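## Task

Stand the mailing tube on the long lab bench beside arm1, the steel tow-ball post on that same long lab bench beside arm2, and the green self-inking stamp on the wooden shelf beside arm3. Each must keep its present upright orientation with its entire base resting on the top surface. It fails if any item that came off a top ends up, unheld, on the floor or on a board lower than a top.

## Robot and tools

ROBOTS. Three identical i2rt Big YAM arms, arm1, arm2 and arm3, each with six joints, a two-finger gripper and a wrist camera (arm1_cam_wrist, arm2_cam_wrist, arm3_cam_wrist). Two fixed cameras, room_a and room_b, watch the room. Reach is roughly 1.0 m from the joint1 axis. Arms act independently and do not wait for one another.

FRAME. Every pose is in one shared scene frame: origin on the floor, +z up, metres. Foot (base_link) poses, each foot facing its own +x: arm1 at (1.041, -0.568, 0.971), quat_wxyz (0.854, -0.001, -0.001, 0.521); arm2 at (-0.281, -0.361, 0.897), quat (0.997, -0.001, -0.001, -0.077); arm3 at (-0.753, 0.939, 0.866), quat (0.917, 0.001, 0.000, 0.398). The hand point lies between the finger pads, about 1 cm short of the tips. The fingers extend along the hand's +z axis and the jaws open and close along its y axis. With joints 1 and 6 at zero and the hand level and forward, the wrist camera sits above the hand looking at the fingertips.

move. Arguments are optional keys arm1, arm2, arm3 (one object per arm) plus cameras. An arm left out receives no new command but may keep driving toward an earlier target. Inside an arm's object:
- joints: absolute targets by name, radians: joint1_rad -2.879..2.879 (yaw about the foot, + counter-clockwise seen from above, 0 along the foot's +x); joint2_rad 0..3.141 (shoulder, 0 = upper arm pointing back, + lifts it up and forward); joint3_rad 0..3.019 (elbow, 0 = folded, + opens); joint4_rad -1.692..1.57 (hand pitch, + tips fingers up); joint5_rad -1.57..1.57 (sideways swing, + to the arm's right); joint6_rad -2.094..2.094 (roll, + clockwise viewed from behind). gripper_m 0..0.093 is the fingertip gap in metres, absolute.
- target: one list of seven numbers [x, y, z, qw, qx, qy, qz], an absolute hand pose in the scene frame (metres, unit quaternion), in the same form the result's "hand" line prints. The hand travels a straight line from its current hand_target toward it.
- speed: top speed of that line in m/s, 0.002..0.5, default 0.25; only allowed with target. Rotation is capped at twice that value in rad/s.
When target is given, joints may contain only gripper_m. Unknown keys make a call invalid; out-of-range values get it refused, and a refusal cancels the remaining move/wait/finished_scene calls of that reply in the scene. All motions in one call start at once; all hand lines in one call finish together, paced by the slowest. Paths ignore obstacles and other arms. Expect the hand to lag, drift, overshoot speed near full stretch, and settle a centimetre or more off. Each step the controller limits the commanded pose to 100 mm and 20 degrees from the measured hand and favours position over orientation. Joint paths between postures can swing wide. cameras: list of names, or ["all"]/omitted for all, [] for none. A move with no arm keys just reports state and images.

wait: seconds 0..10, plus cameras; nothing new is commanded.
zoom_image: camera name and region [x0, y0, x1, y1] in image pixels from the top-left, at most 504 by 504; only for cameras in the latest images.
finished_scene: scene = the current scene's number; irreversible, so only call when the goal holds without any help. After ending the first scene, make no more calls in that reply.

RESULTS. The "move" line names each arm sent a motion with "done" or its worst status. joint_status and hand_status give per-motion outcomes: off_target (stopped short, may still push), time_out (the arm keeps targets near where it stopped and keeps pushing; on_its_own lists these; send the reported positions to relax it), not_followed (a safety check withheld joints; "joint command not followed" or "pose unreachable"). In on_its_own, "held at" is a target, not a reading. Arms under "as last shown" were not commanded; their lines repeat old values. hand_target is the pose the held joint targets imply; under load the hand may sit short of it. Joint velocities are in rad/s (gripper m/s); "within noise" means still. Joint torques are total drive output in N m, + toward larger angles, with per-arm offsets and noise; entries 3 and 4 wrap at ±28. Images may trail the state slightly; calibration lines list changed camera numbers.

GRIPPING. A firm grip reads narrower than the object by up to about 0.005 m (some grippers read up to 0.002 wider). Closed on nothing: 0.000-0.003. Command about 0.005 m below the first-contact reading (deeper for small, round or soft items) for full force; to release, command well above the reading.

AVOID. Never let two robots press together, including one gripper closing on another's fingers; the clearance check can be late and permits finger, housing and camera contact. Arms do not stop on contact and keep pushing, so avoid shoving into tables or objects. Do not drop items, release moving ones, slam, or strike fixed or heavy things. Holding loads, stretching out or pushing at unreachable poses heats motors; a MOTOR HOT line warns, and at 100 °C the arm goes limp for a while (OVER-TEMPERATURE FAULT, keys read limit_stop_at_motor_heat; resend targets afterwards). Loose objects may occasionally be nudged by outside forces.

Each tool is called after ">>>" as name(argument=value, ...) on one line, values as JSON.

## Session

>>> move()

Scene clock: 0.00 s.
Joint torques (N m): no reading
Heat: arm1: hottest joint4_rad 36 °C; arm2: hottest joint1_rad 38 °C; arm3: hottest joint1_rad 36 °C.
Joint velocities: within noise
arm1.joint_positions: joint1_rad=-0.376 joint2_rad=+0.414 joint3_rad=+1.659 joint4_rad=-1.461 joint5_rad=+0.066 joint6_rad=-0.552 gripper_m=+0.09396
arm1.joint_status: not commanded
arm1.hand: x=+1.0974 y=-0.5318 z=+1.6245 quat_wxyz=(-0.627, +0.447, -0.638, -0.026) (m; scene frame)
arm1.hand_target: x=+1.0948 y=-0.5340 z=+1.6310 quat_wxyz=(-0.634, +0.443, -0.633, -0.027) (m; scene frame)
arm1.hand_status: not commanded
arm2.joint_positions: joint1_rad=+0.158 joint2_rad=+0.540 joint3_rad=+1.470 joint4_rad=-1.352 joint5_rad=-0.124 joint6_rad=-0.179 gripper_m=+0.09396
arm2.joint_status: not commanded
arm2.hand: x=-0.0959 y=-0.3387 z=+1.4861 quat_wxyz=(-0.545, +0.110, -0.831, -0.003) (m; scene frame)
arm2.hand_target: x=-0.0993 y=-0.3387 z=+1.4981 quat_wxyz=(-0.557, +0.110, -0.823, -0.002) (m; scene frame)
arm2.hand_status: not commanded
arm3.joint_positions: joint1_rad=+0.024 joint2_rad=+0.512 joint3_rad=+1.439 joint4_rad=-1.328 joint5_rad=-0.086 joint6_rad=-0.331 gripper_m=+0.09396
arm3.joint_status: not commanded
arm3.hand: x=-0.6419 y=+1.0837 z=+1.4504 quat_wxyz=(-0.524, +0.480, -0.681, -0.176) (m; scene frame)
arm3.hand_target: x=-0.6445 y=+1.0807 z=+1.4632 quat_wxyz=(-0.537, +0.476, -0.673, -0.179) (m; scene frame)
arm3.hand_status: not commanded
pictures: arm1_cam_wrist, arm2_cam_wrist, arm3_cam_wrist, room_a, room_b

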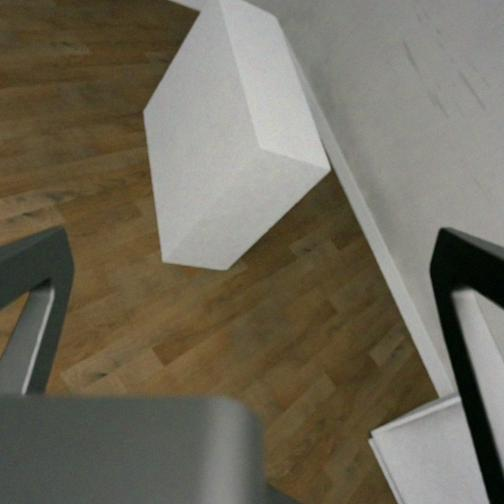

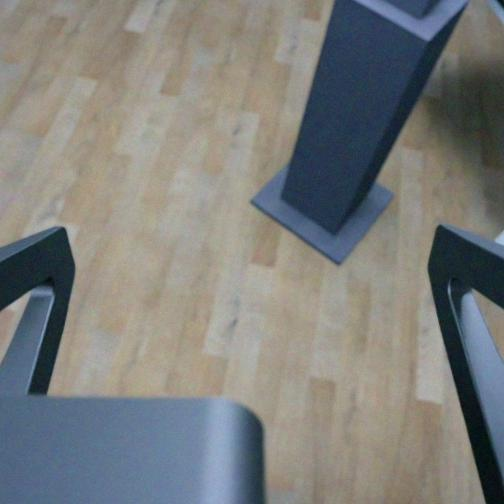

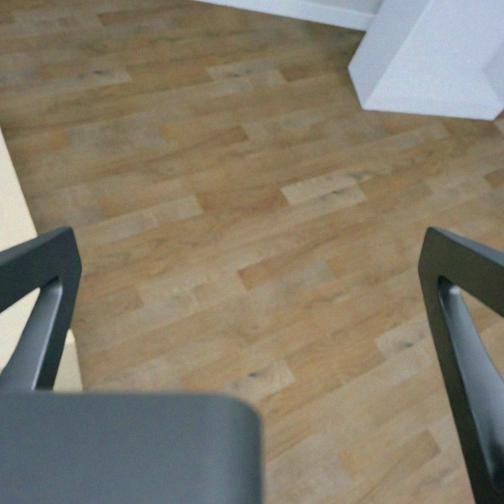

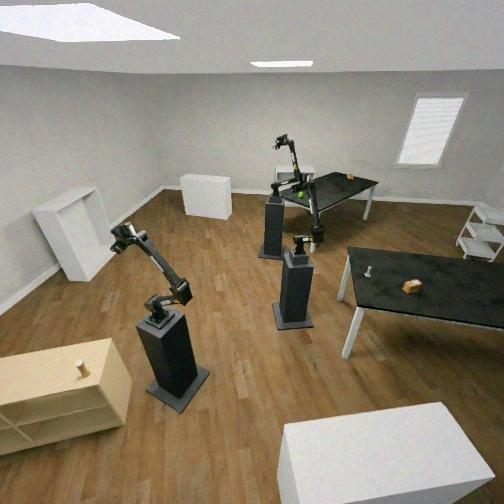

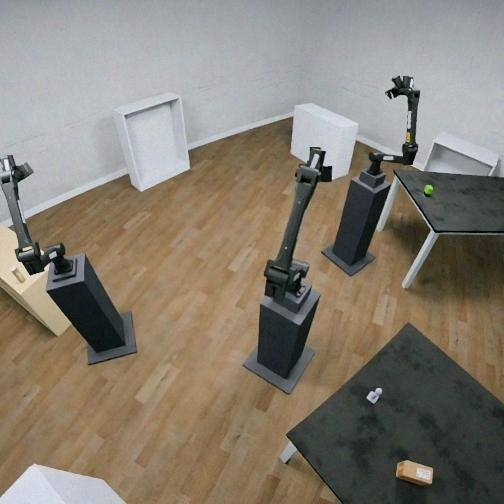

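>>> zoom_image(camera="room_b", region=[280, 320, 504, 504])

>>> zoom_image(camera="room_b", region=[320, 120, 504, 304])

>>> zoom_image(camera="room_a", region=[0, 220, 250, 470])

>>> zoom_image(camera="room_a", region=[254, 120, 504, 370])

Scaled by 2.250 from the camera's 504x504 image, which has a finer 720x720 frame.

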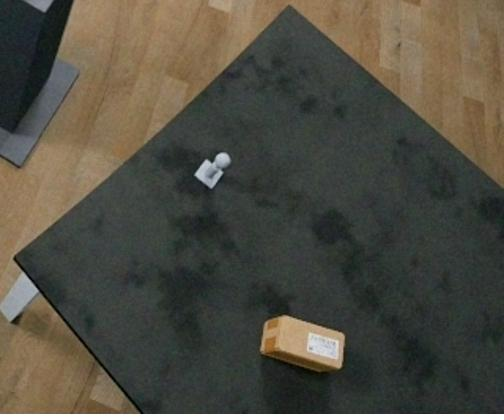

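Scaled by 2.739 from the camera's 504x504 image, which has a finer 720x720 frame.

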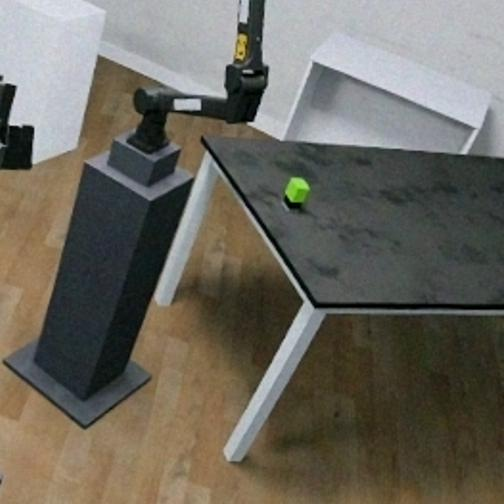

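Scaled by 2.016 from the camera's 504x504 image, which has a finer 720x720 frame.

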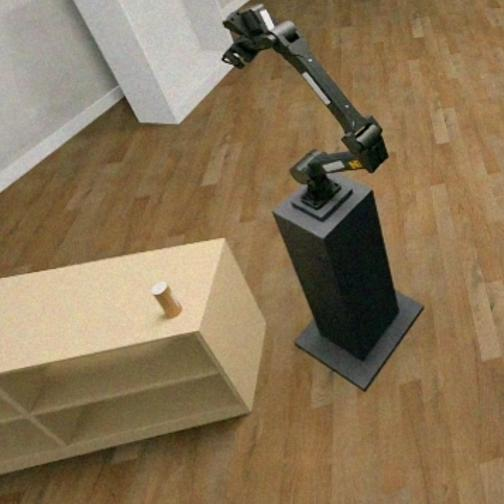

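Scaled by 2.016 from the camera's 504x504 image, which has a finer 720x720 frame.

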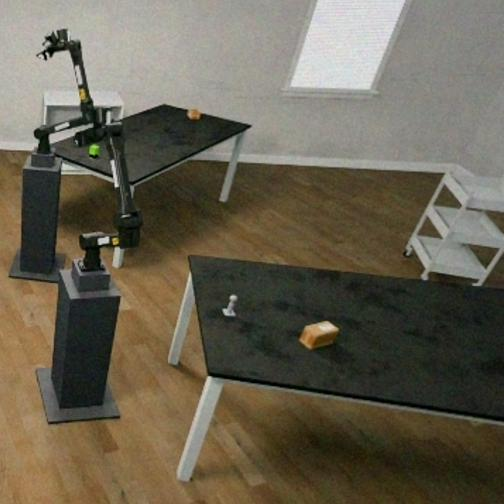

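>>> move(arm1={"joints":{"joint1_rad":-2.24,"joint5_rad":0,"joint6_rad":0}}, arm2={"joints":{"joint1_rad":-2.01,"joint5_rad":0,"joint6_rad":0}}, arm3={"joints":{"joint1_rad":1.117,"joint5_rad":0,"joint6_rad":0}})

Scene clock: 94.70 s.
Joint torques (N m): arm1=[-2.14 4.84 4.77 1.96 -0.04 0.15] | arm2=[-0.67 3.66 9.74 2.28 0 0.24] | arm3=[-0.79 5.19 8.44 2.4 0.08 0.1]
Heat: arm1: hottest joint3_rad 38 °C; arm2: hottest joint1_rad 38 °C; arm3: hottest joint3_rad 44 °C.
move: arm1 done; arm2 done; arm3 done
Joint velocities: within noise
arm1.joint_positions: joint1_rad=-2.231 joint2_rad=+0.414 joint3_rad=+1.659 joint4_rad=-1.461 joint5_rad=+0.002 joint6_rad=-0.013 gripper_m=+0.09398
arm1.joint_status: all done
arm1.hand: x=+1.0670 y=-0.6279 z=+1.6245 quat_wxyz=(-0.527, -0.415, -0.659, +0.341) (m; scene frame)
arm1.hand_target: x=+1.0653 y=-0.6249 z=+1.6310 quat_wxyz=(-0.534, -0.419, -0.649, +0.343) (m; scene frame)
arm1.hand_status: not commanded
arm2.joint_positions: joint1_rad=-1.999 joint2_rad=+0.540 joint3_rad=+1.470 joint4_rad=-1.352 joint5_rad=-0.003 joint6_rad=-0.016 gripper_m=+0.09399
arm2.joint_status: all done
arm2.hand: x=-0.3837 y=-0.5159 z=+1.4855 quat_wxyz=(-0.255, -0.736, -0.404, +0.480) (m; scene frame)
arm2.hand_target: x=-0.3840 y=-0.5116 z=+1.4976 quat_wxyz=(-0.261, -0.735, -0.390, +0.490) (m; scene frame)
arm2.hand_status: not commanded
arm3.joint_positions: joint1_rad=+1.107 joint2_rad=+0.512 joint3_rad=+1.439 joint4_rad=-1.328 joint5_rad=-0.004 joint6_rad=-0.008 gripper_m=+0.09397
arm3.joint_status: all done
arm3.hand: x=-0.8159 y=+1.1092 z=+1.4505 quat_wxyz=(-0.316, +0.686, -0.472, -0.454) (m; scene frame)
arm3.hand_target: x=-0.8155 y=+1.1051 z=+1.4634 quat_wxyz=(-0.321, +0.679, -0.468, -0.466) (m; scene frame)
arm3.hand_status: not commanded
pictures: arm1_cam_wrist, arm2_cam_wrist, arm3_cam_wrist, room_a, room_b
camera_calibration:
arm1_cam_wrist: T_world_to_cam=[[-0.909866, -0.414441, 0.0195762, 0.677924], [-0.320048, 0.671045, -0.66878, 1.85133], [0.264033, -0.614766, -0.743202, 0.662741], [0, 0, 0, 1]] pos_world=[1.03435, -0.553939, 1.71742]
arm2_cam_wrist: T_world_to_cam=[[-0.842685, 0.538297, 0.01086, -0.0623304], [0.463592, 0.735698, -0.493793, 1.2927], [-0.273797, -0.411077, -0.869512, 1.09503], [0, 0, 0, 1]] pos_world=[-0.351993, -0.467342, 1.59114]
arm3_cam_wrist: T_world_to_cam=[[0.93269, 0.36067, 0.00266641, 0.357236], [0.309623, -0.796847, -0.518814, 1.89256], [-0.184996, 0.484718, -0.854883, 0.676035], [0, 0, 0, 1]] pos_world=[-0.794108, 1.05155, 1.55887]

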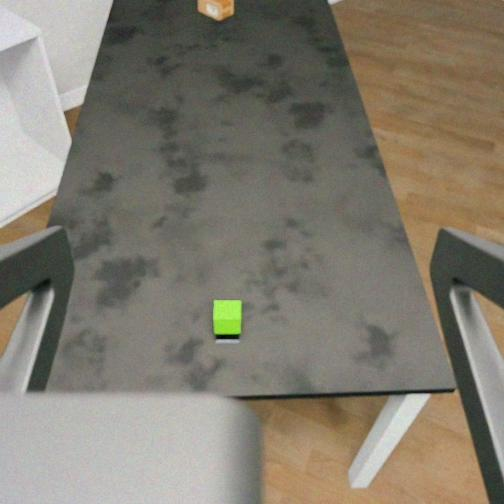

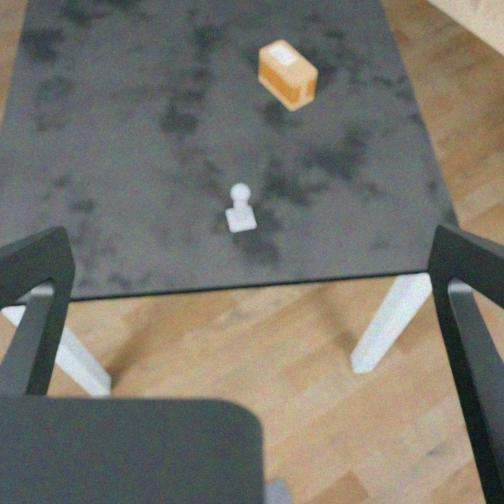

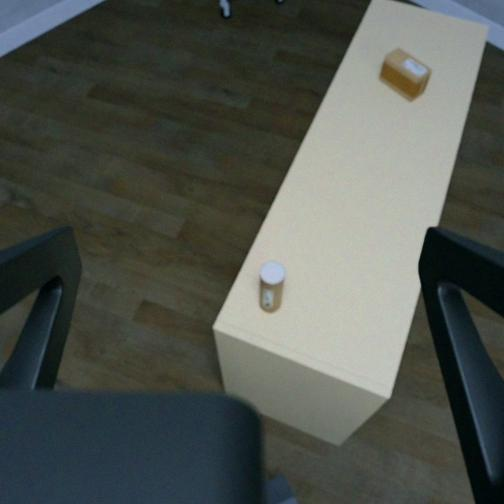

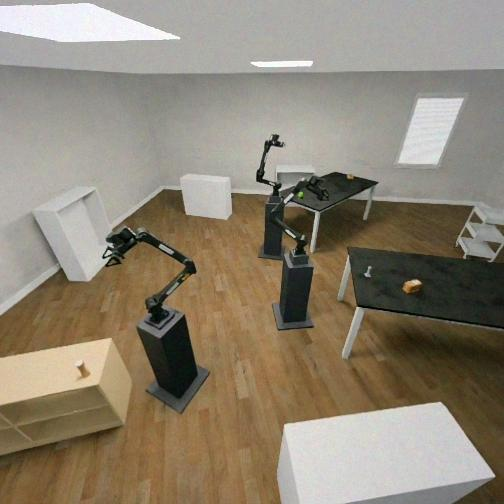

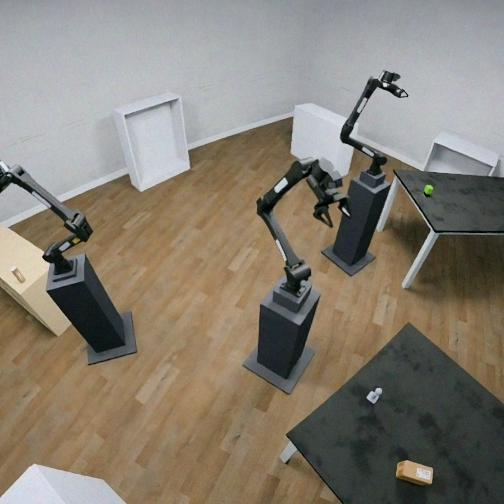

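>>> zoom_image(camera="arm1_cam_wrist", region=[180, 270, 280, 370])

>>> zoom_image(camera="arm2_cam_wrist", region=[190, 160, 290, 260])

>>> zoom_image(camera="arm3_cam_wrist", region=[220, 235, 320, 335])

Scaled by 5.040 from the camera's 504x504 image, which has a finer 720x720 frame.

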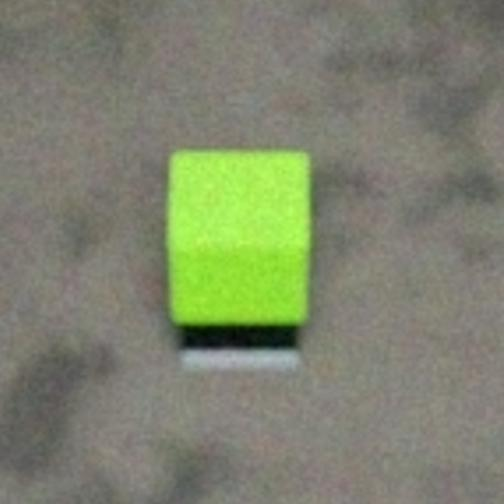

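Scaled by 5.040 from the camera's 504x504 image, which has a finer 720x720 frame.

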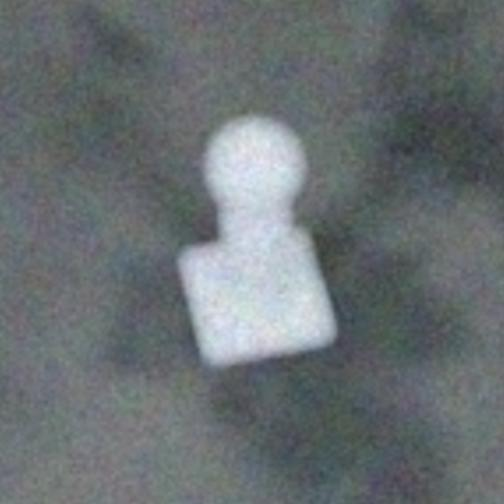

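Scaled by 5.040 from the camera's 504x504 image, which has a finer 720x720 frame.

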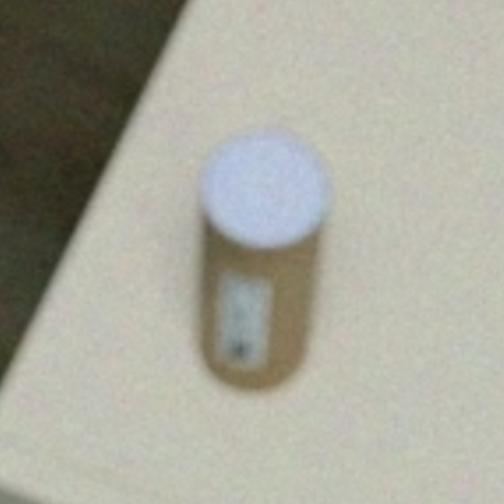

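>>> move(arm1={"target":[1.235,-0.943,1.012,0.2868,0.5118,0.7881,-0.1863],"speed":0.2}, arm3={"target":[-0.871,1.336,0.89,0.2034,-0.7554,0.5589,0.2749],"speed":0.2}, cameras=["arm1_cam_wrist","arm3_cam_wrist","room_a"])

Scene clock: 195.27 s.
Joint torques (N m): arm1=[-2.14 -9.17 8.7 1.89 -0.02 0.14] | arm2=[-1.08 3.19 9.77 2.28 0.02 0.25] | arm3=[-2.26 -4.37 7.62 2.36 0.08 0.05]
Heat: arm1: hottest joint3_rad 38 °C; arm2: hottest joint1_rad 38 °C; arm3: hottest joint3_rad 45 °C.
move: arm1 off_target; arm3 off_target
Joint velocities: within noise
arm1.joint_positions: joint1_rad=-2.157 joint2_rad=+1.341 joint3_rad=+0.473 joint4_rad=-0.062 joint5_rad=+0.055 joint6_rad=+0.049 gripper_m=+0.09398
arm1.joint_status: not commanded
arm1.hand: x=+1.2256 y=-0.9188 z=+0.9961 quat_wxyz=(-0.264, -0.507, -0.801, +0.175) (m; scene frame)
arm1.hand_target: x=+1.2342 y=-0.9417 z=+1.0130 quat_wxyz=(-0.287, -0.512, -0.788, +0.186) (m; scene frame)
arm1.hand_status: off_target (0.030 m and 3.3 deg from the pose sent, 0.709 m and 37.7 deg at the start)
arm2: as last shown
arm3.joint_positions: joint1_rad=+1.051 joint2_rad=+1.379 joint3_rad=+0.454 joint4_rad=+0.017 joint5_rad=-0.009 joint6_rad=-0.012 gripper_m=+0.09397
arm3.joint_status: not commanded
arm3.hand: x=-0.8716 y=+1.3201 z=+0.8818 quat_wxyz=(-0.192, +0.764, -0.556, -0.264) (m; scene frame)
arm3.hand_target: x=-0.8708 y=+1.3354 z=+0.8904 quat_wxyz=(-0.203, +0.755, -0.559, -0.275) (m; scene frame)
arm3.hand_status: off_target (0.018 m and 2.1 deg from the pose sent, 0.607 m and 27.4 deg at the start)
pictures: arm1_cam_wrist, arm3_cam_wrist, room_a
camera_calibration:
arm1_cam_wrist: T_world_to_cam=[[-0.906409, -0.421624, 0.0255971, 0.697115], [-0.422155, 0.906284, -0.0208315, 1.37289], [-0.0144152, -0.0296878, -0.999455, 1.10901], [0, 0, 0, 1]] pos_world=[1.22743, -0.917381, 1.11916]
arm3_cam_wrist: T_world_to_cam=[[0.949675, 0.313177, -0.00619271, 0.419892], [0.312723, -0.949061, -0.0385668, 1.56293], [-0.0179555, 0.0346893, -0.999237, 0.944361], [0, 0, 0, 1]] pos_world=[-0.870569, 1.31906, 1.00652]

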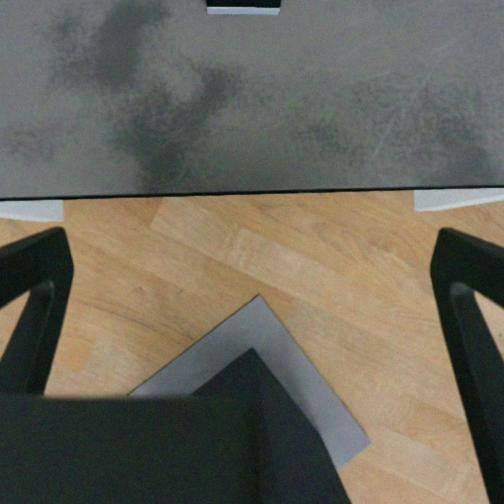

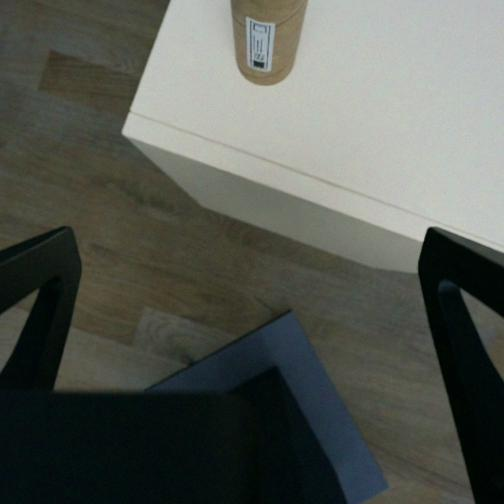

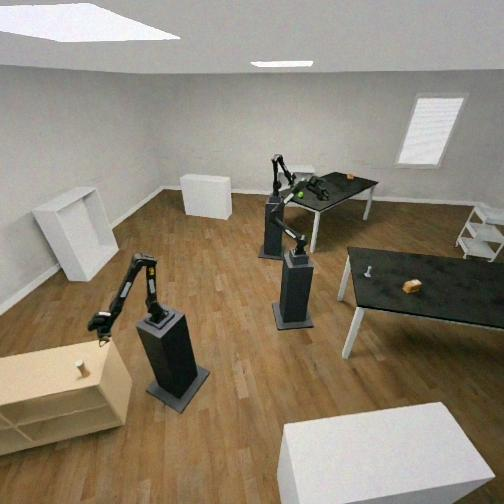

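>>> move(arm1={"target":[1.249,-0.953,0.967,0.4194,0.4716,0.7263,-0.2723],"speed":0.2}, arm3={"target":[-0.866,1.354,0.79,0.2974,-0.6962,0.5151,0.402],"speed":0.2}, cameras=["arm1_cam_wrist","arm3_cam_wrist"])

Scene clock: 228.60 s.
Joint torques (N m): arm1=[-0.56 -10.7 2.35 2.39 0.13 0.1] | arm2=[-0.38 3.72 9.81 2.25 0.07 0.22] | arm3=[-2.32 -6.83 0.69 2.86 -0.29 -0.09]
Heat: arm1: hottest joint3_rad 39 °C; arm2: hottest joint1_rad 38 °C; arm3: hottest joint3_rad 43 °C.
move: arm1 done; arm3 done
Joint velocities: within noise
arm1.joint_positions: joint1_rad=-2.139 joint2_rad=+1.713 joint3_rad=+0.362 joint4_rad=+0.816 joint5_rad=+0.101 joint6_rad=+0.051 gripper_m=+0.09398
arm1.joint_status: not commanded
arm1.hand: x=+1.2462 y=-0.9557 z=+0.9684 quat_wxyz=(-0.415, -0.473, -0.728, +0.274) (m; scene frame)
arm1.hand_target: x=+1.2489 y=-0.9530 z=+0.9671 quat_wxyz=(-0.419, -0.472, -0.726, +0.272) (m; scene frame)
arm1.hand_status: done (0.004 m and 0.6 deg from the pose sent, 0.051 m and 23.1 deg at the start)
arm2: as last shown
arm3.joint_positions: joint1_rad=+1.013 joint2_rad=+2.077 joint3_rad=+0.373 joint4_rad=+1.164 joint5_rad=-0.035 joint6_rad=-0.016 gripper_m=+0.09397
arm3.joint_status: not commanded
arm3.hand: x=-0.8689 y=+1.3501 z=+0.7898 quat_wxyz=(-0.291, +0.699, -0.517, -0.399) (m; scene frame)
arm3.hand_target: x=-0.8659 y=+1.3539 z=+0.7900 quat_wxyz=(-0.297, +0.696, -0.515, -0.402) (m; scene frame)
arm3.hand_status: done (0.005 m and 0.9 deg from the pose sent, 0.098 m and 21.9 deg at the start)
pictures: arm1_cam_wrist, arm3_cam_wrist
camera_calibration:
arm1_cam_wrist: T_world_to_cam=[[-0.917454, -0.397494, 0.0166702, 0.746388], [-0.369714, 0.836361, -0.404738, 1.654], [0.146938, -0.377491, -0.914281, 0.464739], [0, 0, 0, 1]] pos_world=[1.228, -0.911224, 1.0819]
arm3_cam_wrist: T_world_to_cam=[[0.953461, 0.301397, -0.00849385, 0.428505], [0.273678, -0.876907, -0.395138, 1.73741], [-0.126542, 0.374424, -0.918582, 0.23468], [0, 0, 0, 1]] pos_world=[-0.854357, 1.30653, 0.90573]

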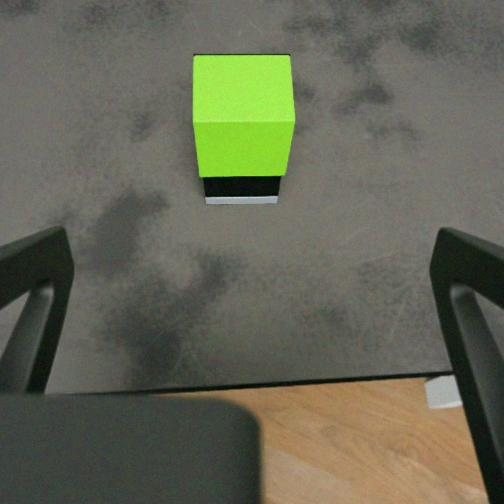

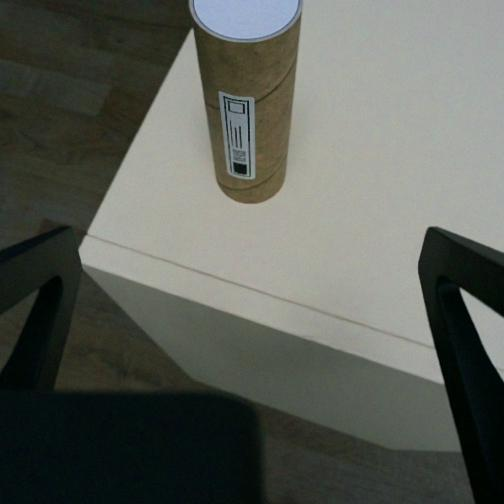

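>>> move(arm1={"target":[1.308,-1.094,1.0,0,0.5556,0.8315,0],"speed":0.15}, arm3={"target":[-0.92,1.505,0.87,0,-0.8007,0.599,0],"speed":0.15}, cameras=["arm1_cam_wrist","arm3_cam_wrist","room_a","room_b"])

Scene clock: 309.63 s.
Joint torques (N m): arm1=[-2.14 -19.6 10.15 -0.2 -0.04 0.13] | arm2=[-1.26 3.6 9.72 2.29 0.04 0.24] | arm3=[-0.5 -14.15 11.07 -0.1 0.07 0.1]
Heat: arm1: hottest joint3_rad 38 °C; arm2: hottest joint1_rad 38 °C; arm3: hottest joint3_rad 39 °C.
move: arm1 off_target; arm3 off_target
Joint velocities: within noise
arm1.joint_positions: joint1_rad=-2.187 joint2_rad=+2.001 joint3_rad=+1.513 joint4_rad=-1.109 joint5_rad=+0.003 joint6_rad=+0.067 gripper_m=+0.09398
arm1.joint_status: not commanded
arm1.hand: x=+1.3039 y=-1.0757 z=+0.9914 quat_wxyz=(+0.011, -0.547, -0.837, -0.005) (m; scene frame)
arm1.hand_target: x=+1.3075 y=-1.0935 z=+1.0004 quat_wxyz=(-0.001, -0.556, -0.831, +0.000) (m; scene frame)
arm1.hand_status: off_target (0.021 m and 1.8 deg from the pose sent, 0.155 m and 59.6 deg at the start)
arm2: as last shown
arm3.joint_positions: joint1_rad=+1.029 joint2_rad=+2.031 joint3_rad=+1.479 joint4_rad=-1.056 joint5_rad=-0.003 joint6_rad=-0.007 gripper_m=+0.09397
arm3.joint_status: not commanded
arm3.hand: x=-0.9085 y=+1.4843 z=+0.8593 quat_wxyz=(+0.012, +0.800, -0.600, +0.013) (m; scene frame)
arm3.hand_target: x=-0.9199 y=+1.5039 z=+0.8706 quat_wxyz=(+0.000, +0.801, -0.599, -0.001) (m; scene frame)
arm3.hand_status: off_target (0.026 m and 2.0 deg from the pose sent, 0.182 m and 59.2 deg at the start)
pictures: arm1_cam_wrist, arm3_cam_wrist, room_a, room_b
camera_calibration:
arm1_cam_wrist: T_world_to_cam=[[-0.913373, -0.406866, 0.0145249, 0.738021], [-0.316393, 0.73182, 0.603602, 0.603422], [-0.256215, 0.546718, -0.797153, 1.83556], [0, 0, 0, 1]] pos_world=[1.3353, -1.14486, 1.08828]
arm3_cam_wrist: T_world_to_cam=[[0.959839, 0.280298, -0.0118957, 0.466346], [0.228139, -0.755146, 0.614579, 0.803617], [0.163282, -0.59261, -0.788766, 1.83046], [0, 0, 0, 1]] pos_world=[-0.929835, 1.56088, 0.955469]

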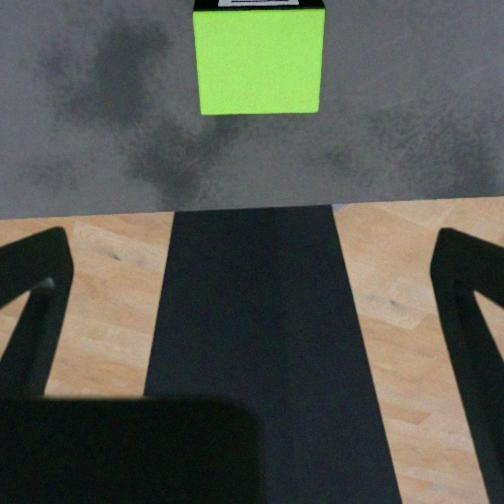

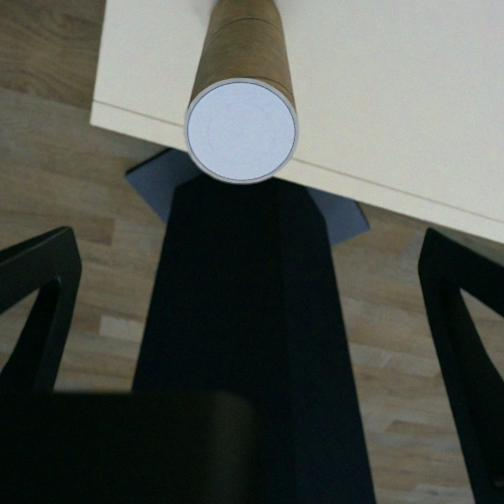

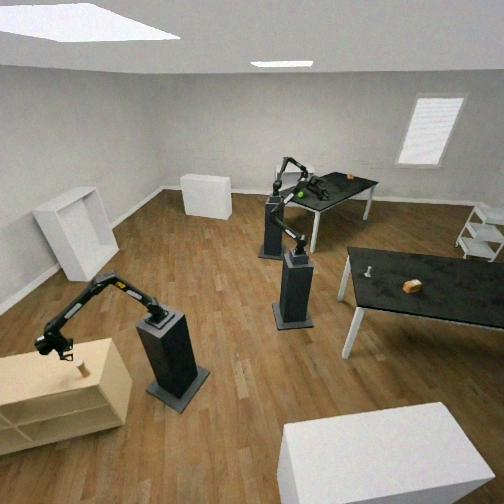

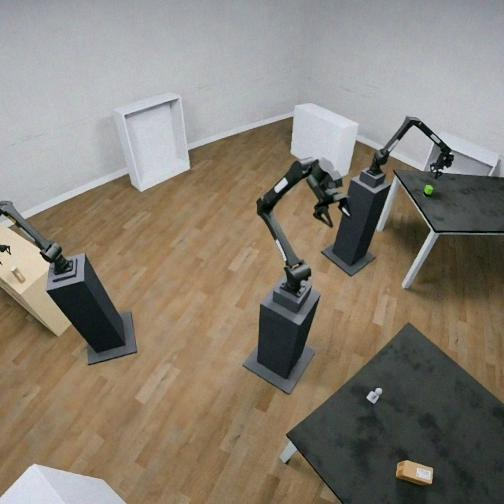

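>>> move(arm1={"target":[1.3064,-1.1046,0.875,0,0.5469,0.8372,0],"speed":0.08}, arm3={"target":[-0.922,1.495,0.765,0,-0.8007,0.599,0],"speed":0.08}, cameras=["arm1_cam_wrist","arm3_cam_wrist"])

Scene clock: 378.87 s.
Joint torques (N m): arm1=[-2.14 -21.25 6.82 0.61 -0.02 -0.06] | arm2=[-0.73 3.96 9.8 2.36 0.04 0.22] | arm3=[-0.26 -15.27 6 0.79 0.08 0.09]
Heat: arm1: hottest joint3_rad 44 °C; arm2: hottest joint1_rad 38 °C; arm3: hottest joint3_rad 50 °C.
move: arm1 off_target; arm3 done
Joint velocities: within noise
arm1.joint_positions: joint1_rad=-2.198 joint2_rad=+2.204 joint3_rad=+1.513 joint4_rad=-0.901 joint5_rad=+0.003 joint6_rad=+0.060 gripper_m=+0.09398
arm1.joint_status: not commanded
arm1.hand: x=+1.3069 y=-1.0942 z=+0.8763 quat_wxyz=(+0.009, -0.549, -0.836, -0.004) (m; scene frame)
arm1.hand_target: x=+1.3063 y=-1.1045 z=+0.8752 quat_wxyz=(+0.000, -0.547, -0.837, +0.000) (m; scene frame)
arm1.hand_status: off_target (0.011 m and 1.1 deg from the pose sent, 0.120 m and 1.4 deg at the start)
arm2: as last shown
arm3.joint_positions: joint1_rad=+1.037 joint2_rad=+2.178 joint3_rad=+1.461 joint4_rad=-0.854 joint5_rad=-0.003 joint6_rad=+0.001 gripper_m=+0.09397
arm3.joint_status: not commanded
arm3.hand: x=-0.9169 y=+1.4974 z=+0.7715 quat_wxyz=(+0.001, +0.800, -0.600, -0.002) (m; scene frame)
arm3.hand_target: x=-0.9220 y=+1.4949 z=+0.7650 quat_wxyz=(+0.000, +0.801, -0.599, +0.000) (m; scene frame)
arm3.hand_status: done (0.009 m and 0.3 deg from the pose sent, 0.096 m and 2.0 deg at the start)
pictures: arm1_cam_wrist, arm3_cam_wrist
camera_calibration:
arm1_cam_wrist: T_world_to_cam=[[-0.914948, -0.40334, 0.0136852, 0.74155], [-0.31545, 0.735903, 0.599114, 0.69447], [-0.251718, 0.543841, -0.800547, 1.74865], [0, 0, 0, 1]] pos_world=[1.33772, -1.16296, 0.973664]
arm3_cam_wrist: T_world_to_cam=[[0.959824, 0.280361, -0.0116232, 0.469397], [0.233919, -0.776578, 0.584986, 0.929657], [0.154981, -0.564202, -0.81096, 1.73723], [0, 0, 0, 1]] pos_world=[-0.937241, 1.5705, 0.870448]

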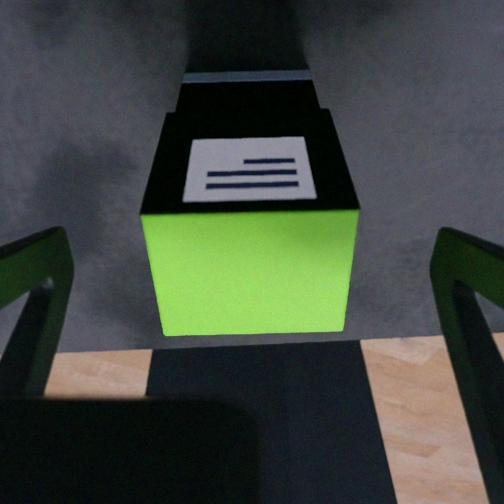

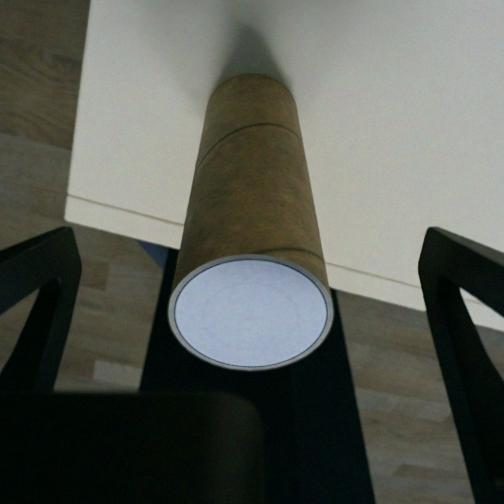

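>>> move(arm1={"target":[1.302,-1.094,0.849,0,0.5469,0.8372,0],"speed":0.08}, arm3={"target":[-0.911,1.476,0.733,0,-0.8007,0.599,0],"speed":0.08}, cameras=["arm1_cam_wrist","arm3_cam_wrist"])

Scene clock: 410.83 s.
Joint torques (N m): arm1=[-2.02 -21.19 5.3 0.64 -0.03 -0.11] | arm2=[-0.56 3.31 9.74 2.35 0.03 0.22] | arm3=[-1.08 -14.86 5.35 0.84 0.09 -0.01]
Heat: arm1: hottest joint3_rad 42 °C; arm2: hottest joint1_rad 37 °C; arm3: hottest joint3_rad 46 °C.
move: arm1 done; arm3 done
Joint velocities: within noise
arm1.joint_positions: joint1_rad=-2.198 joint2_rad=+2.226 joint3_rad=+1.485 joint4_rad=-0.833 joint5_rad=+0.003 joint6_rad=+0.060 gripper_m=+0.09398
arm1.joint_status: not commanded
arm1.hand: x=+1.3061 y=-1.0925 z=+0.8558 quat_wxyz=(+0.000, -0.548, -0.836, +0.001) (m; scene frame)
arm1.hand_target: x=+1.3020 y=-1.0939 z=+0.8491 quat_wxyz=(+0.000, -0.547, -0.837, +0.000) (m; scene frame)
arm1.hand_status: done (0.008 m and 0.2 deg from the pose sent, 0.028 m and 1.1 deg at the start)
arm2: as last shown
arm3.joint_positions: joint1_rad=+1.037 joint2_rad=+2.197 joint3_rad=+1.382 joint4_rad=-0.756 joint5_rad=-0.003 joint6_rad=+0.001 gripper_m=+0.09397
arm3.joint_status: not commanded
arm3.hand: x=-0.9111 y=+1.4774 z=+0.7393 quat_wxyz=(+0.001, +0.800, -0.600, -0.002) (m; scene frame)
arm3.hand_target: x=-0.9110 y=+1.4759 z=+0.7331 quat_wxyz=(+0.000, +0.801, -0.599, +0.000) (m; scene frame)
arm3.hand_status: done (0.006 m and 0.3 deg from the pose sent, 0.045 m and 0.3 deg at the start)
pictures: arm1_cam_wrist, arm3_cam_wrist
camera_calibration:
arm1_cam_wrist: T_world_to_cam=[[-0.914937, -0.403397, 0.0126664, 0.742479], [-0.320693, 0.745696, 0.584032, 0.735694], [-0.245042, 0.53029, -0.811632, 1.71714], [0, 0, 0, 1]] pos_world=[1.33603, -1.15967, 0.954615]
arm3_cam_wrist: T_world_to_cam=[[0.959824, 0.280361, -0.0116232, 0.469063], [0.233919, -0.776578, 0.584986, 0.931605], [0.154981, -0.564202, -0.81096, 1.69894], [0, 0, 0, 1]] pos_world=[-0.931441, 1.5505, 0.838248]

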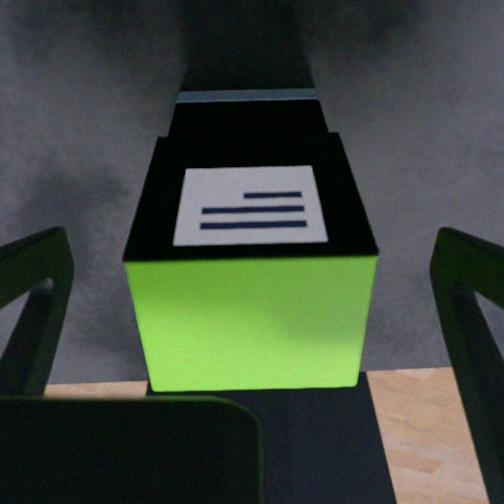

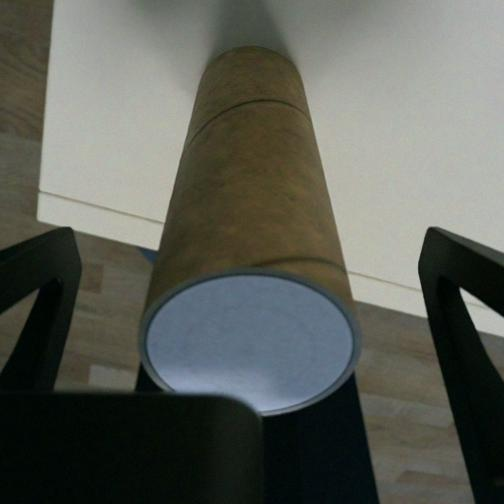

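>>> move(arm1={"target":[1.299,-1.0865,0.845,0,0.5469,0.8372,0],"speed":0.08}, arm3={"target":[-0.9085,1.467,0.729,0,-0.8007,0.599,0],"speed":0.08}, cameras=[])

>>> move(arm1={"joints":{"gripper_m":0.048}}, arm3={"joints":{"gripper_m":0.046}}, cameras=["arm1_cam_wrist","arm3_cam_wrist"])

Scene clock: 433.83 s.
Joint torques (N m): arm1=[-1.9 -21.66 4.97 0.64 -0.03 -0.1] | arm2=[-0.62 4.37 9.63 2.32 0.09 0.25] | arm3=[-0.97 -15.03 5.08 0.76 0.09 0]
Heat: arm1: hottest joint3_rad 41 °C; arm2: hottest joint1_rad 37 °C; arm3: hottest joint3_rad 44 °C.
move: arm1 done; arm3 done
Joint velocities: within noise
arm1.joint_positions: joint1_rad=-2.198 joint2_rad=+2.226 joint3_rad=+1.458 joint4_rad=-0.810 joint5_rad=+0.003 joint6_rad=+0.060 gripper_m=+0.09398
arm1.joint_status: not commanded
arm1.hand: x=+1.3022 y=-1.0849 z=+0.8480 quat_wxyz=(+0.003, -0.548, -0.836, +0.000) (m; scene frame)
arm1.hand_target: x=+1.2990 y=-1.0865 z=+0.8450 quat_wxyz=(+0.000, -0.547, -0.837, +0.000) (m; scene frame)
arm1.hand_status: done (0.005 m and 0.4 deg from the pose sent, 0.014 m and 0.2 deg at the start)
arm2: as last shown
arm3.joint_positions: joint1_rad=+1.037 joint2_rad=+2.197 joint3_rad=+1.350 joint4_rad=-0.731 joint5_rad=-0.003 joint6_rad=+0.001 gripper_m=+0.09397
arm3.joint_status: not commanded
arm3.hand: x=-0.9082 y=+1.4675 z=+0.7312 quat_wxyz=(+0.003, +0.800, -0.600, +0.000) (m; scene frame)
arm3.hand_target: x=-0.9085 y=+1.4669 z=+0.7291 quat_wxyz=(+0.000, +0.801, -0.599, +0.000) (m; scene frame)
arm3.hand_status: done (0.002 m and 0.4 deg from the pose sent, 0.015 m and 0.3 deg at the start)
pictures: none
No camera images: "cameras" was empty.

Scene clock: 434.53 s.
Joint torques (N m): arm1=[-1.96 -21.6 4.94 0.65 -0.01 -0.1] | arm2=[-1.14 3.72 9.63 2.24 0.05 0.19] | arm3=[-0.91 -15.03 5.05 0.8 0.09 0]
Heat: arm1: hottest joint3_rad 41 °C; arm2: hottest joint1_rad 37 °C; arm3: hottest joint3_rad 44 °C.
move: arm1 off_target; arm3 done
Joint velocities: arm1=[within noise] | arm2=[within noise] | arm3=[-0.005 0.005 -0.017 0.007 0.022 0.022 -0.007]
arm1.joint_positions: joint1_rad=-2.198 joint2_rad=+2.226 joint3_rad=+1.458 joint4_rad=-0.810 joint5_rad=+0.003 joint6_rad=+0.060 gripper_m=+0.05108
arm1.joint_status: gripper_m off_target (ended at +0.05109, target +0.04800)
arm1.hand: x=+1.3023 y=-1.0849 z=+0.8480 quat_wxyz=(+0.003, -0.548, -0.836, -0.001) (m; scene frame)
arm1.hand_target: x=+1.2990 y=-1.0865 z=+0.8450 quat_wxyz=(+0.000, -0.547, -0.837, +0.000) (m; scene frame)
arm1.hand_status: not commanded
arm2: as last shown
arm3.joint_positions: joint1_rad=+1.037 joint2_rad=+2.197 joint3_rad=+1.350 joint4_rad=-0.731 joint5_rad=-0.003 joint6_rad=+0.001 gripper_m=+0.04650
arm3.joint_status: all done
arm3.hand: x=-0.9082 y=+1.4675 z=+0.7312 quat_wxyz=(+0.003, +0.800, -0.600, +0.000) (m; scene frame)
arm3.hand_target: x=-0.9085 y=+1.4669 z=+0.7291 quat_wxyz=(+0.000, +0.801, -0.599, +0.000) (m; scene frame)
arm3.hand_status: not commanded
pictures: arm1_cam_wrist, arm3_cam_wrist
camera_calibration:
arm1_cam_wrist: T_world_to_cam=[[-0.914902, -0.40348, 0.0125619, 0.742201], [-0.319577, 0.74296, 0.588116, 0.725548], [-0.246626, 0.534054, -0.808679, 1.70953], [0, 0, 0, 1]] pos_world=[1.33252, -1.15257, 0.946428]
arm3_cam_wrist: T_world_to_cam=[[0.95984, 0.280307, -0.0116373, 0.46902], [0.232925, -0.773098, 0.589971, 0.918194], [0.156377, -0.568989, -0.80734, 1.69198], [0, 0, 0, 1]] pos_world=[-0.92864, 1.5411, 0.829751]

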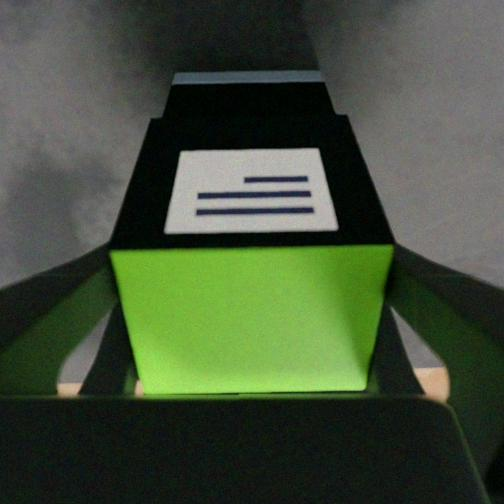

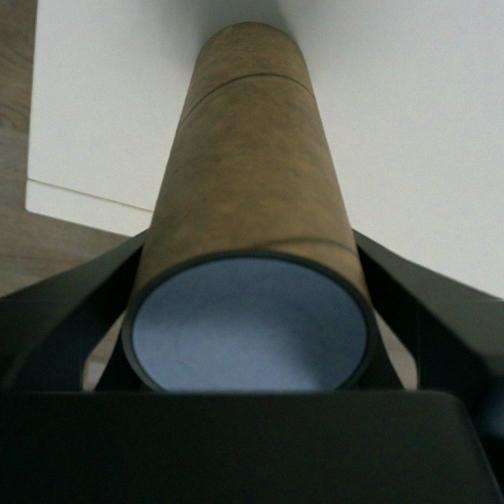

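>>> move(arm1={"joints":{"gripper_m":0.046}}, arm3={"joints":{"gripper_m":0.043}}, cameras=["arm1_cam_wrist","arm3_cam_wrist"])

Scene clock: 441.67 s.
Joint torques (N m): arm1=[-2.02 -21.6 4.97 0.65 -0.01 -0.1] | arm2=[-0.91 4.13 9.63 2.45 0.07 0.23] | arm3=[-1.08 -15.09 5.05 0.8 0.09 0]
Heat: arm1: hottest joint3_rad 41 °C; arm2: hottest joint1_rad 37 °C; arm3: hottest joint3_rad 44 °C.
move: arm1 off_target; arm3 done
Joint velocities: within noise
arm1.joint_positions: joint1_rad=-2.198 joint2_rad=+2.226 joint3_rad=+1.458 joint4_rad=-0.810 joint5_rad=+0.003 joint6_rad=+0.060 gripper_m=+0.05105
arm1.joint_status: gripper_m off_target (ended at +0.05106, target +0.04600)
arm1.hand: x=+1.3023 y=-1.0849 z=+0.8480 quat_wxyz=(+0.003, -0.548, -0.836, -0.001) (m; scene frame)
arm1.hand_target: x=+1.2990 y=-1.0865 z=+0.8450 quat_wxyz=(+0.000, -0.547, -0.837, +0.000) (m; scene frame)
arm1.hand_status: not commanded
arm2.joint_positions: joint1_rad=-1.999 joint2_rad=+0.540 joint3_rad=+1.470 joint4_rad=-1.352 joint5_rad=-0.003 joint6_rad=-0.016 gripper_m=+0.09399
arm2.joint_status: not commanded
arm2.hand: x=-0.3837 y=-0.5159 z=+1.4855 quat_wxyz=(-0.255, -0.736, -0.404, +0.480) (m; scene frame)
arm2.hand_target: x=-0.3840 y=-0.5116 z=+1.4976 quat_wxyz=(-0.261, -0.735, -0.390, +0.490) (m; scene frame)
arm2.hand_status: not commanded
arm3.joint_positions: joint1_rad=+1.037 joint2_rad=+2.197 joint3_rad=+1.350 joint4_rad=-0.731 joint5_rad=-0.003 joint6_rad=+0.001 gripper_m=+0.04586
arm3.joint_status: all done
arm3.hand: x=-0.9082 y=+1.4675 z=+0.7312 quat_wxyz=(+0.003, +0.800, -0.600, +0.000) (m; scene frame)
arm3.hand_target: x=-0.9085 y=+1.4669 z=+0.7291 quat_wxyz=(+0.000, +0.801, -0.599, +0.000) (m; scene frame)
arm3.hand_status: not commanded
pictures: arm1_cam_wrist, arm3_cam_wrist
camera_calibration:
arm1_cam_wrist: T_world_to_cam=[[-0.914902, -0.40348, 0.0125619, 0.742201], [-0.319577, 0.74296, 0.588116, 0.725548], [-0.246626, 0.534054, -0.808679, 1.70953], [0, 0, 0, 1]] pos_world=[1.33252, -1.15257, 0.946428]
arm3_cam_wrist: T_world_to_cam=[[0.95984, 0.280307, -0.0116373, 0.46902], [0.232925, -0.773098, 0.589971, 0.918194], [0.156377, -0.568989, -0.80734, 1.69198], [0, 0, 0, 1]] pos_world=[-0.92864, 1.5411, 0.829751]

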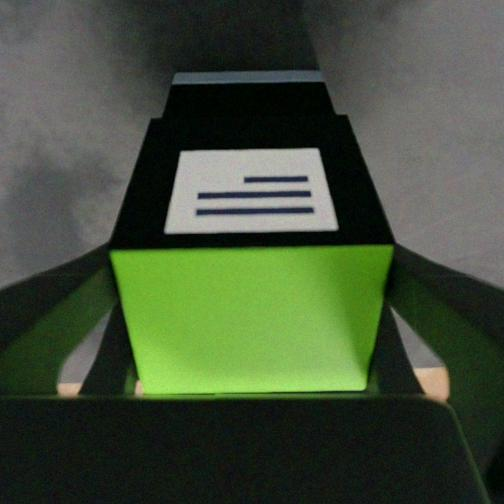

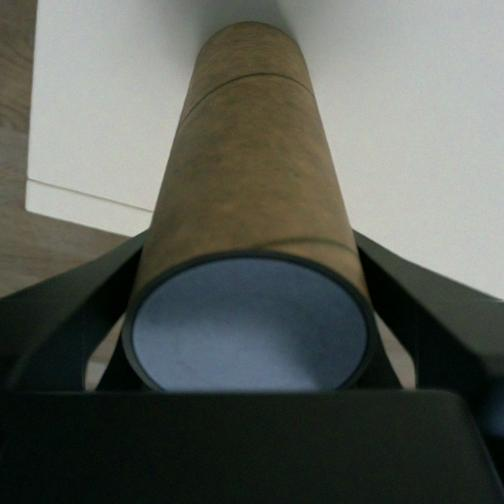

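>>> move(arm3={"joints":{"gripper_m":0.0415}}, cameras=[])

>>> move(arm1={"target":[1.299,-1.0865,0.98,0,0.5469,0.8372,0],"speed":0.08}, arm3={"target":[-0.9085,1.467,0.90,0,-0.8007,0.599,0],"speed":0.08}, cameras=["arm1_cam_wrist","arm3_cam_wrist"])

Scene clock: 450.40 s.
Joint torques (N m): arm1=[-1.96 -21.6 4.96 0.64 -0.01 -0.1] | arm2=[-0.97 3.84 9.72 2.24 0.1 0.24] | arm3=[-1.08 -15.09 5.08 0.73 0.09 0.01]
Heat: arm1: hottest joint3_rad 41 °C; arm2: hottest joint1_rad 37 °C; arm3: hottest joint3_rad 43 °C.
move: arm3 off_target
Joint velocities: within noise
arm1, arm2: as last shown
arm3.joint_positions: joint1_rad=+1.037 joint2_rad=+2.197 joint3_rad=+1.350 joint4_rad=-0.731 joint5_rad=-0.003 joint6_rad=+0.001 gripper_m=+0.04584
arm3.joint_status: gripper_m off_target (ended at +0.04584, target +0.04150)
arm3.hand: x=-0.9082 y=+1.4675 z=+0.7312 quat_wxyz=(+0.003, +0.800, -0.600, +0.000) (m; scene frame)
arm3.hand_target: x=-0.9085 y=+1.4669 z=+0.7291 quat_wxyz=(+0.000, +0.801, -0.599, +0.000) (m; scene frame)
arm3.hand_status: not commanded
pictures: none
No camera images: "cameras" was empty.

Scene clock: 453.23 s.
Joint torques (N m): arm1=[-1.96 -22.59 9.31 -0.32 0 -0.1] | arm2=[-0.67 4.01 9.72 2.33 0.02 0.24] | arm3=[-1.08 -15.91 10.78 -0.27 0.08 0]
Heat: arm1: hottest joint3_rad 41 °C; arm2: hottest joint1_rad 37 °C; arm3: hottest joint3_rad 43 °C.
move: arm1 off_target; arm3 off_target
Joint velocities: within noise
arm1.joint_positions: joint1_rad=-2.198 joint2_rad=+2.036 joint3_rad=+1.458 joint4_rad=-1.050 joint5_rad=+0.003 joint6_rad=+0.060 gripper_m=+0.05105
arm1.joint_status: not commanded
arm1.hand: x=+1.2924 y=-1.0657 z=+0.9542 quat_wxyz=(+0.024, -0.548, -0.836, -0.013) (m; scene frame)
arm1.hand_target: x=+1.2984 y=-1.0855 z=+0.9804 quat_wxyz=(+0.000, -0.547, -0.837, +0.000) (m; scene frame)
arm1.hand_status: off_target (0.034 m and 3.2 deg from the pose sent, 0.132 m and 0.4 deg at the start)
arm2: as last shown
arm3.joint_positions: joint1_rad=+1.037 joint2_rad=+1.943 joint3_rad=+1.358 joint4_rad=-1.064 joint5_rad=-0.003 joint6_rad=+0.001 gripper_m=+0.04583
arm3.joint_status: not commanded
arm3.hand: x=-0.9000 y=+1.4402 z=+0.8683 quat_wxyz=(+0.024, +0.799, -0.600, +0.029) (m; scene frame)
arm3.hand_target: x=-0.9081 y=+1.4652 z=+0.9007 quat_wxyz=(+0.000, +0.801, -0.599, +0.000) (m; scene frame)
arm3.hand_status: off_target (0.042 m and 4.3 deg from the pose sent, 0.169 m and 0.4 deg at the start)
pictures: arm1_cam_wrist, arm3_cam_wrist
camera_calibration:
arm1_cam_wrist: T_world_to_cam=[[-0.914548, -0.404194, 0.0151779, 0.735815], [-0.305844, 0.715599, 0.627995, 0.560782], [-0.264693, 0.56969, -0.778069, 1.81475], [0, 0, 0, 1]] pos_world=[1.3248, -1.13772, 1.04866]
arm3_cam_wrist: T_world_to_cam=[[0.960073, 0.27951, -0.0115838, 0.471777], [0.220549, -0.730779, 0.646004, 0.69362], [0.172099, -0.622766, -0.763246, 1.83913], [0, 0, 0, 1]] pos_world=[-0.92243, 1.52036, 0.961093]

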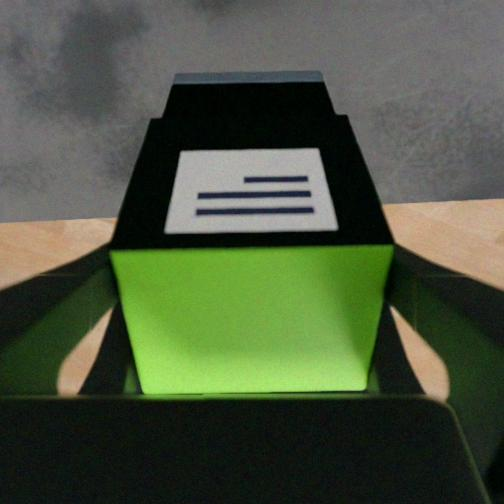

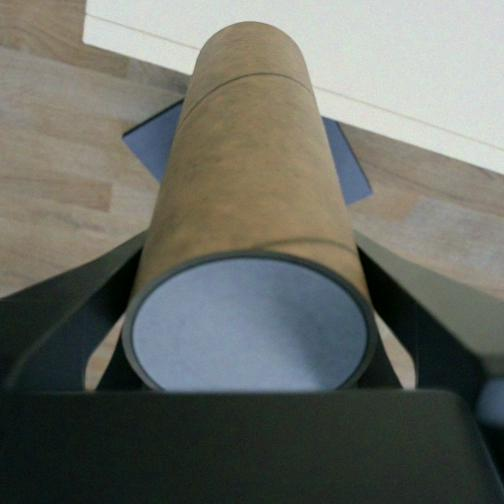

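>>> move(arm1={"target":[1.301,-1.091,0.856,0,0.5469,0.8372,0],"speed":0.08}, cameras=["arm1_cam_wrist"])

Scene clock: 467.97 s.
Joint torques (N m): arm1=[-2.02 -21.25 6.23 0.61 -0.01 -0.11] | arm2=[-1.08 3.84 9.74 2.44 0.04 0.28] | arm3=[-1.03 -16.03 10.8 -0.2 0.08 0]
Heat: arm1: hottest joint3_rad 42 °C; arm2: hottest joint1_rad 37 °C; arm3: hottest joint3_rad 44 °C.
move: arm1 done
Joint velocities: within noise
arm1.joint_positions: joint1_rad=-2.198 joint2_rad=+2.211 joint3_rad=+1.458 joint4_rad=-0.838 joint5_rad=+0.003 joint6_rad=+0.060 gripper_m=+0.05105
arm1.joint_status: not commanded
arm1.hand: x=+1.3007 y=-1.0818 z=+0.8562 quat_wxyz=(+0.009, -0.548, -0.836, -0.004) (m; scene frame)
arm1.hand_target: x=+1.3009 y=-1.0909 z=+0.8561 quat_wxyz=(+0.000, -0.547, -0.837, +0.000) (m; scene frame)
arm1.hand_status: done (0.009 m and 1.1 deg from the pose sent, 0.102 m and 3.2 deg at the start)
arm2, arm3: as last shown
arm3.hand_target: x=-0.9081 y=+1.4653 z=+0.9007 quat_wxyz=(+0.000, +0.801, -0.599, +0.000) (m; scene frame)
pictures: arm1_cam_wrist
camera_calibration:
arm1_cam_wrist: T_world_to_cam=[[-0.914797, -0.403697, 0.0132488, 0.740916], [-0.315889, 0.73549, 0.599391, 0.695349], [-0.251717, 0.544135, -0.800347, 1.72446], [0, 0, 0, 1]] pos_world=[1.33152, -1.15066, 0.953565]

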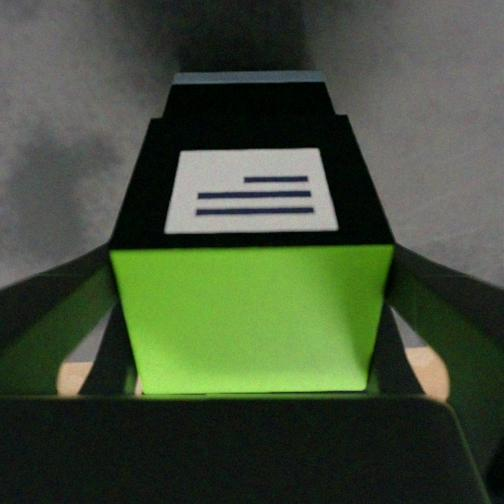

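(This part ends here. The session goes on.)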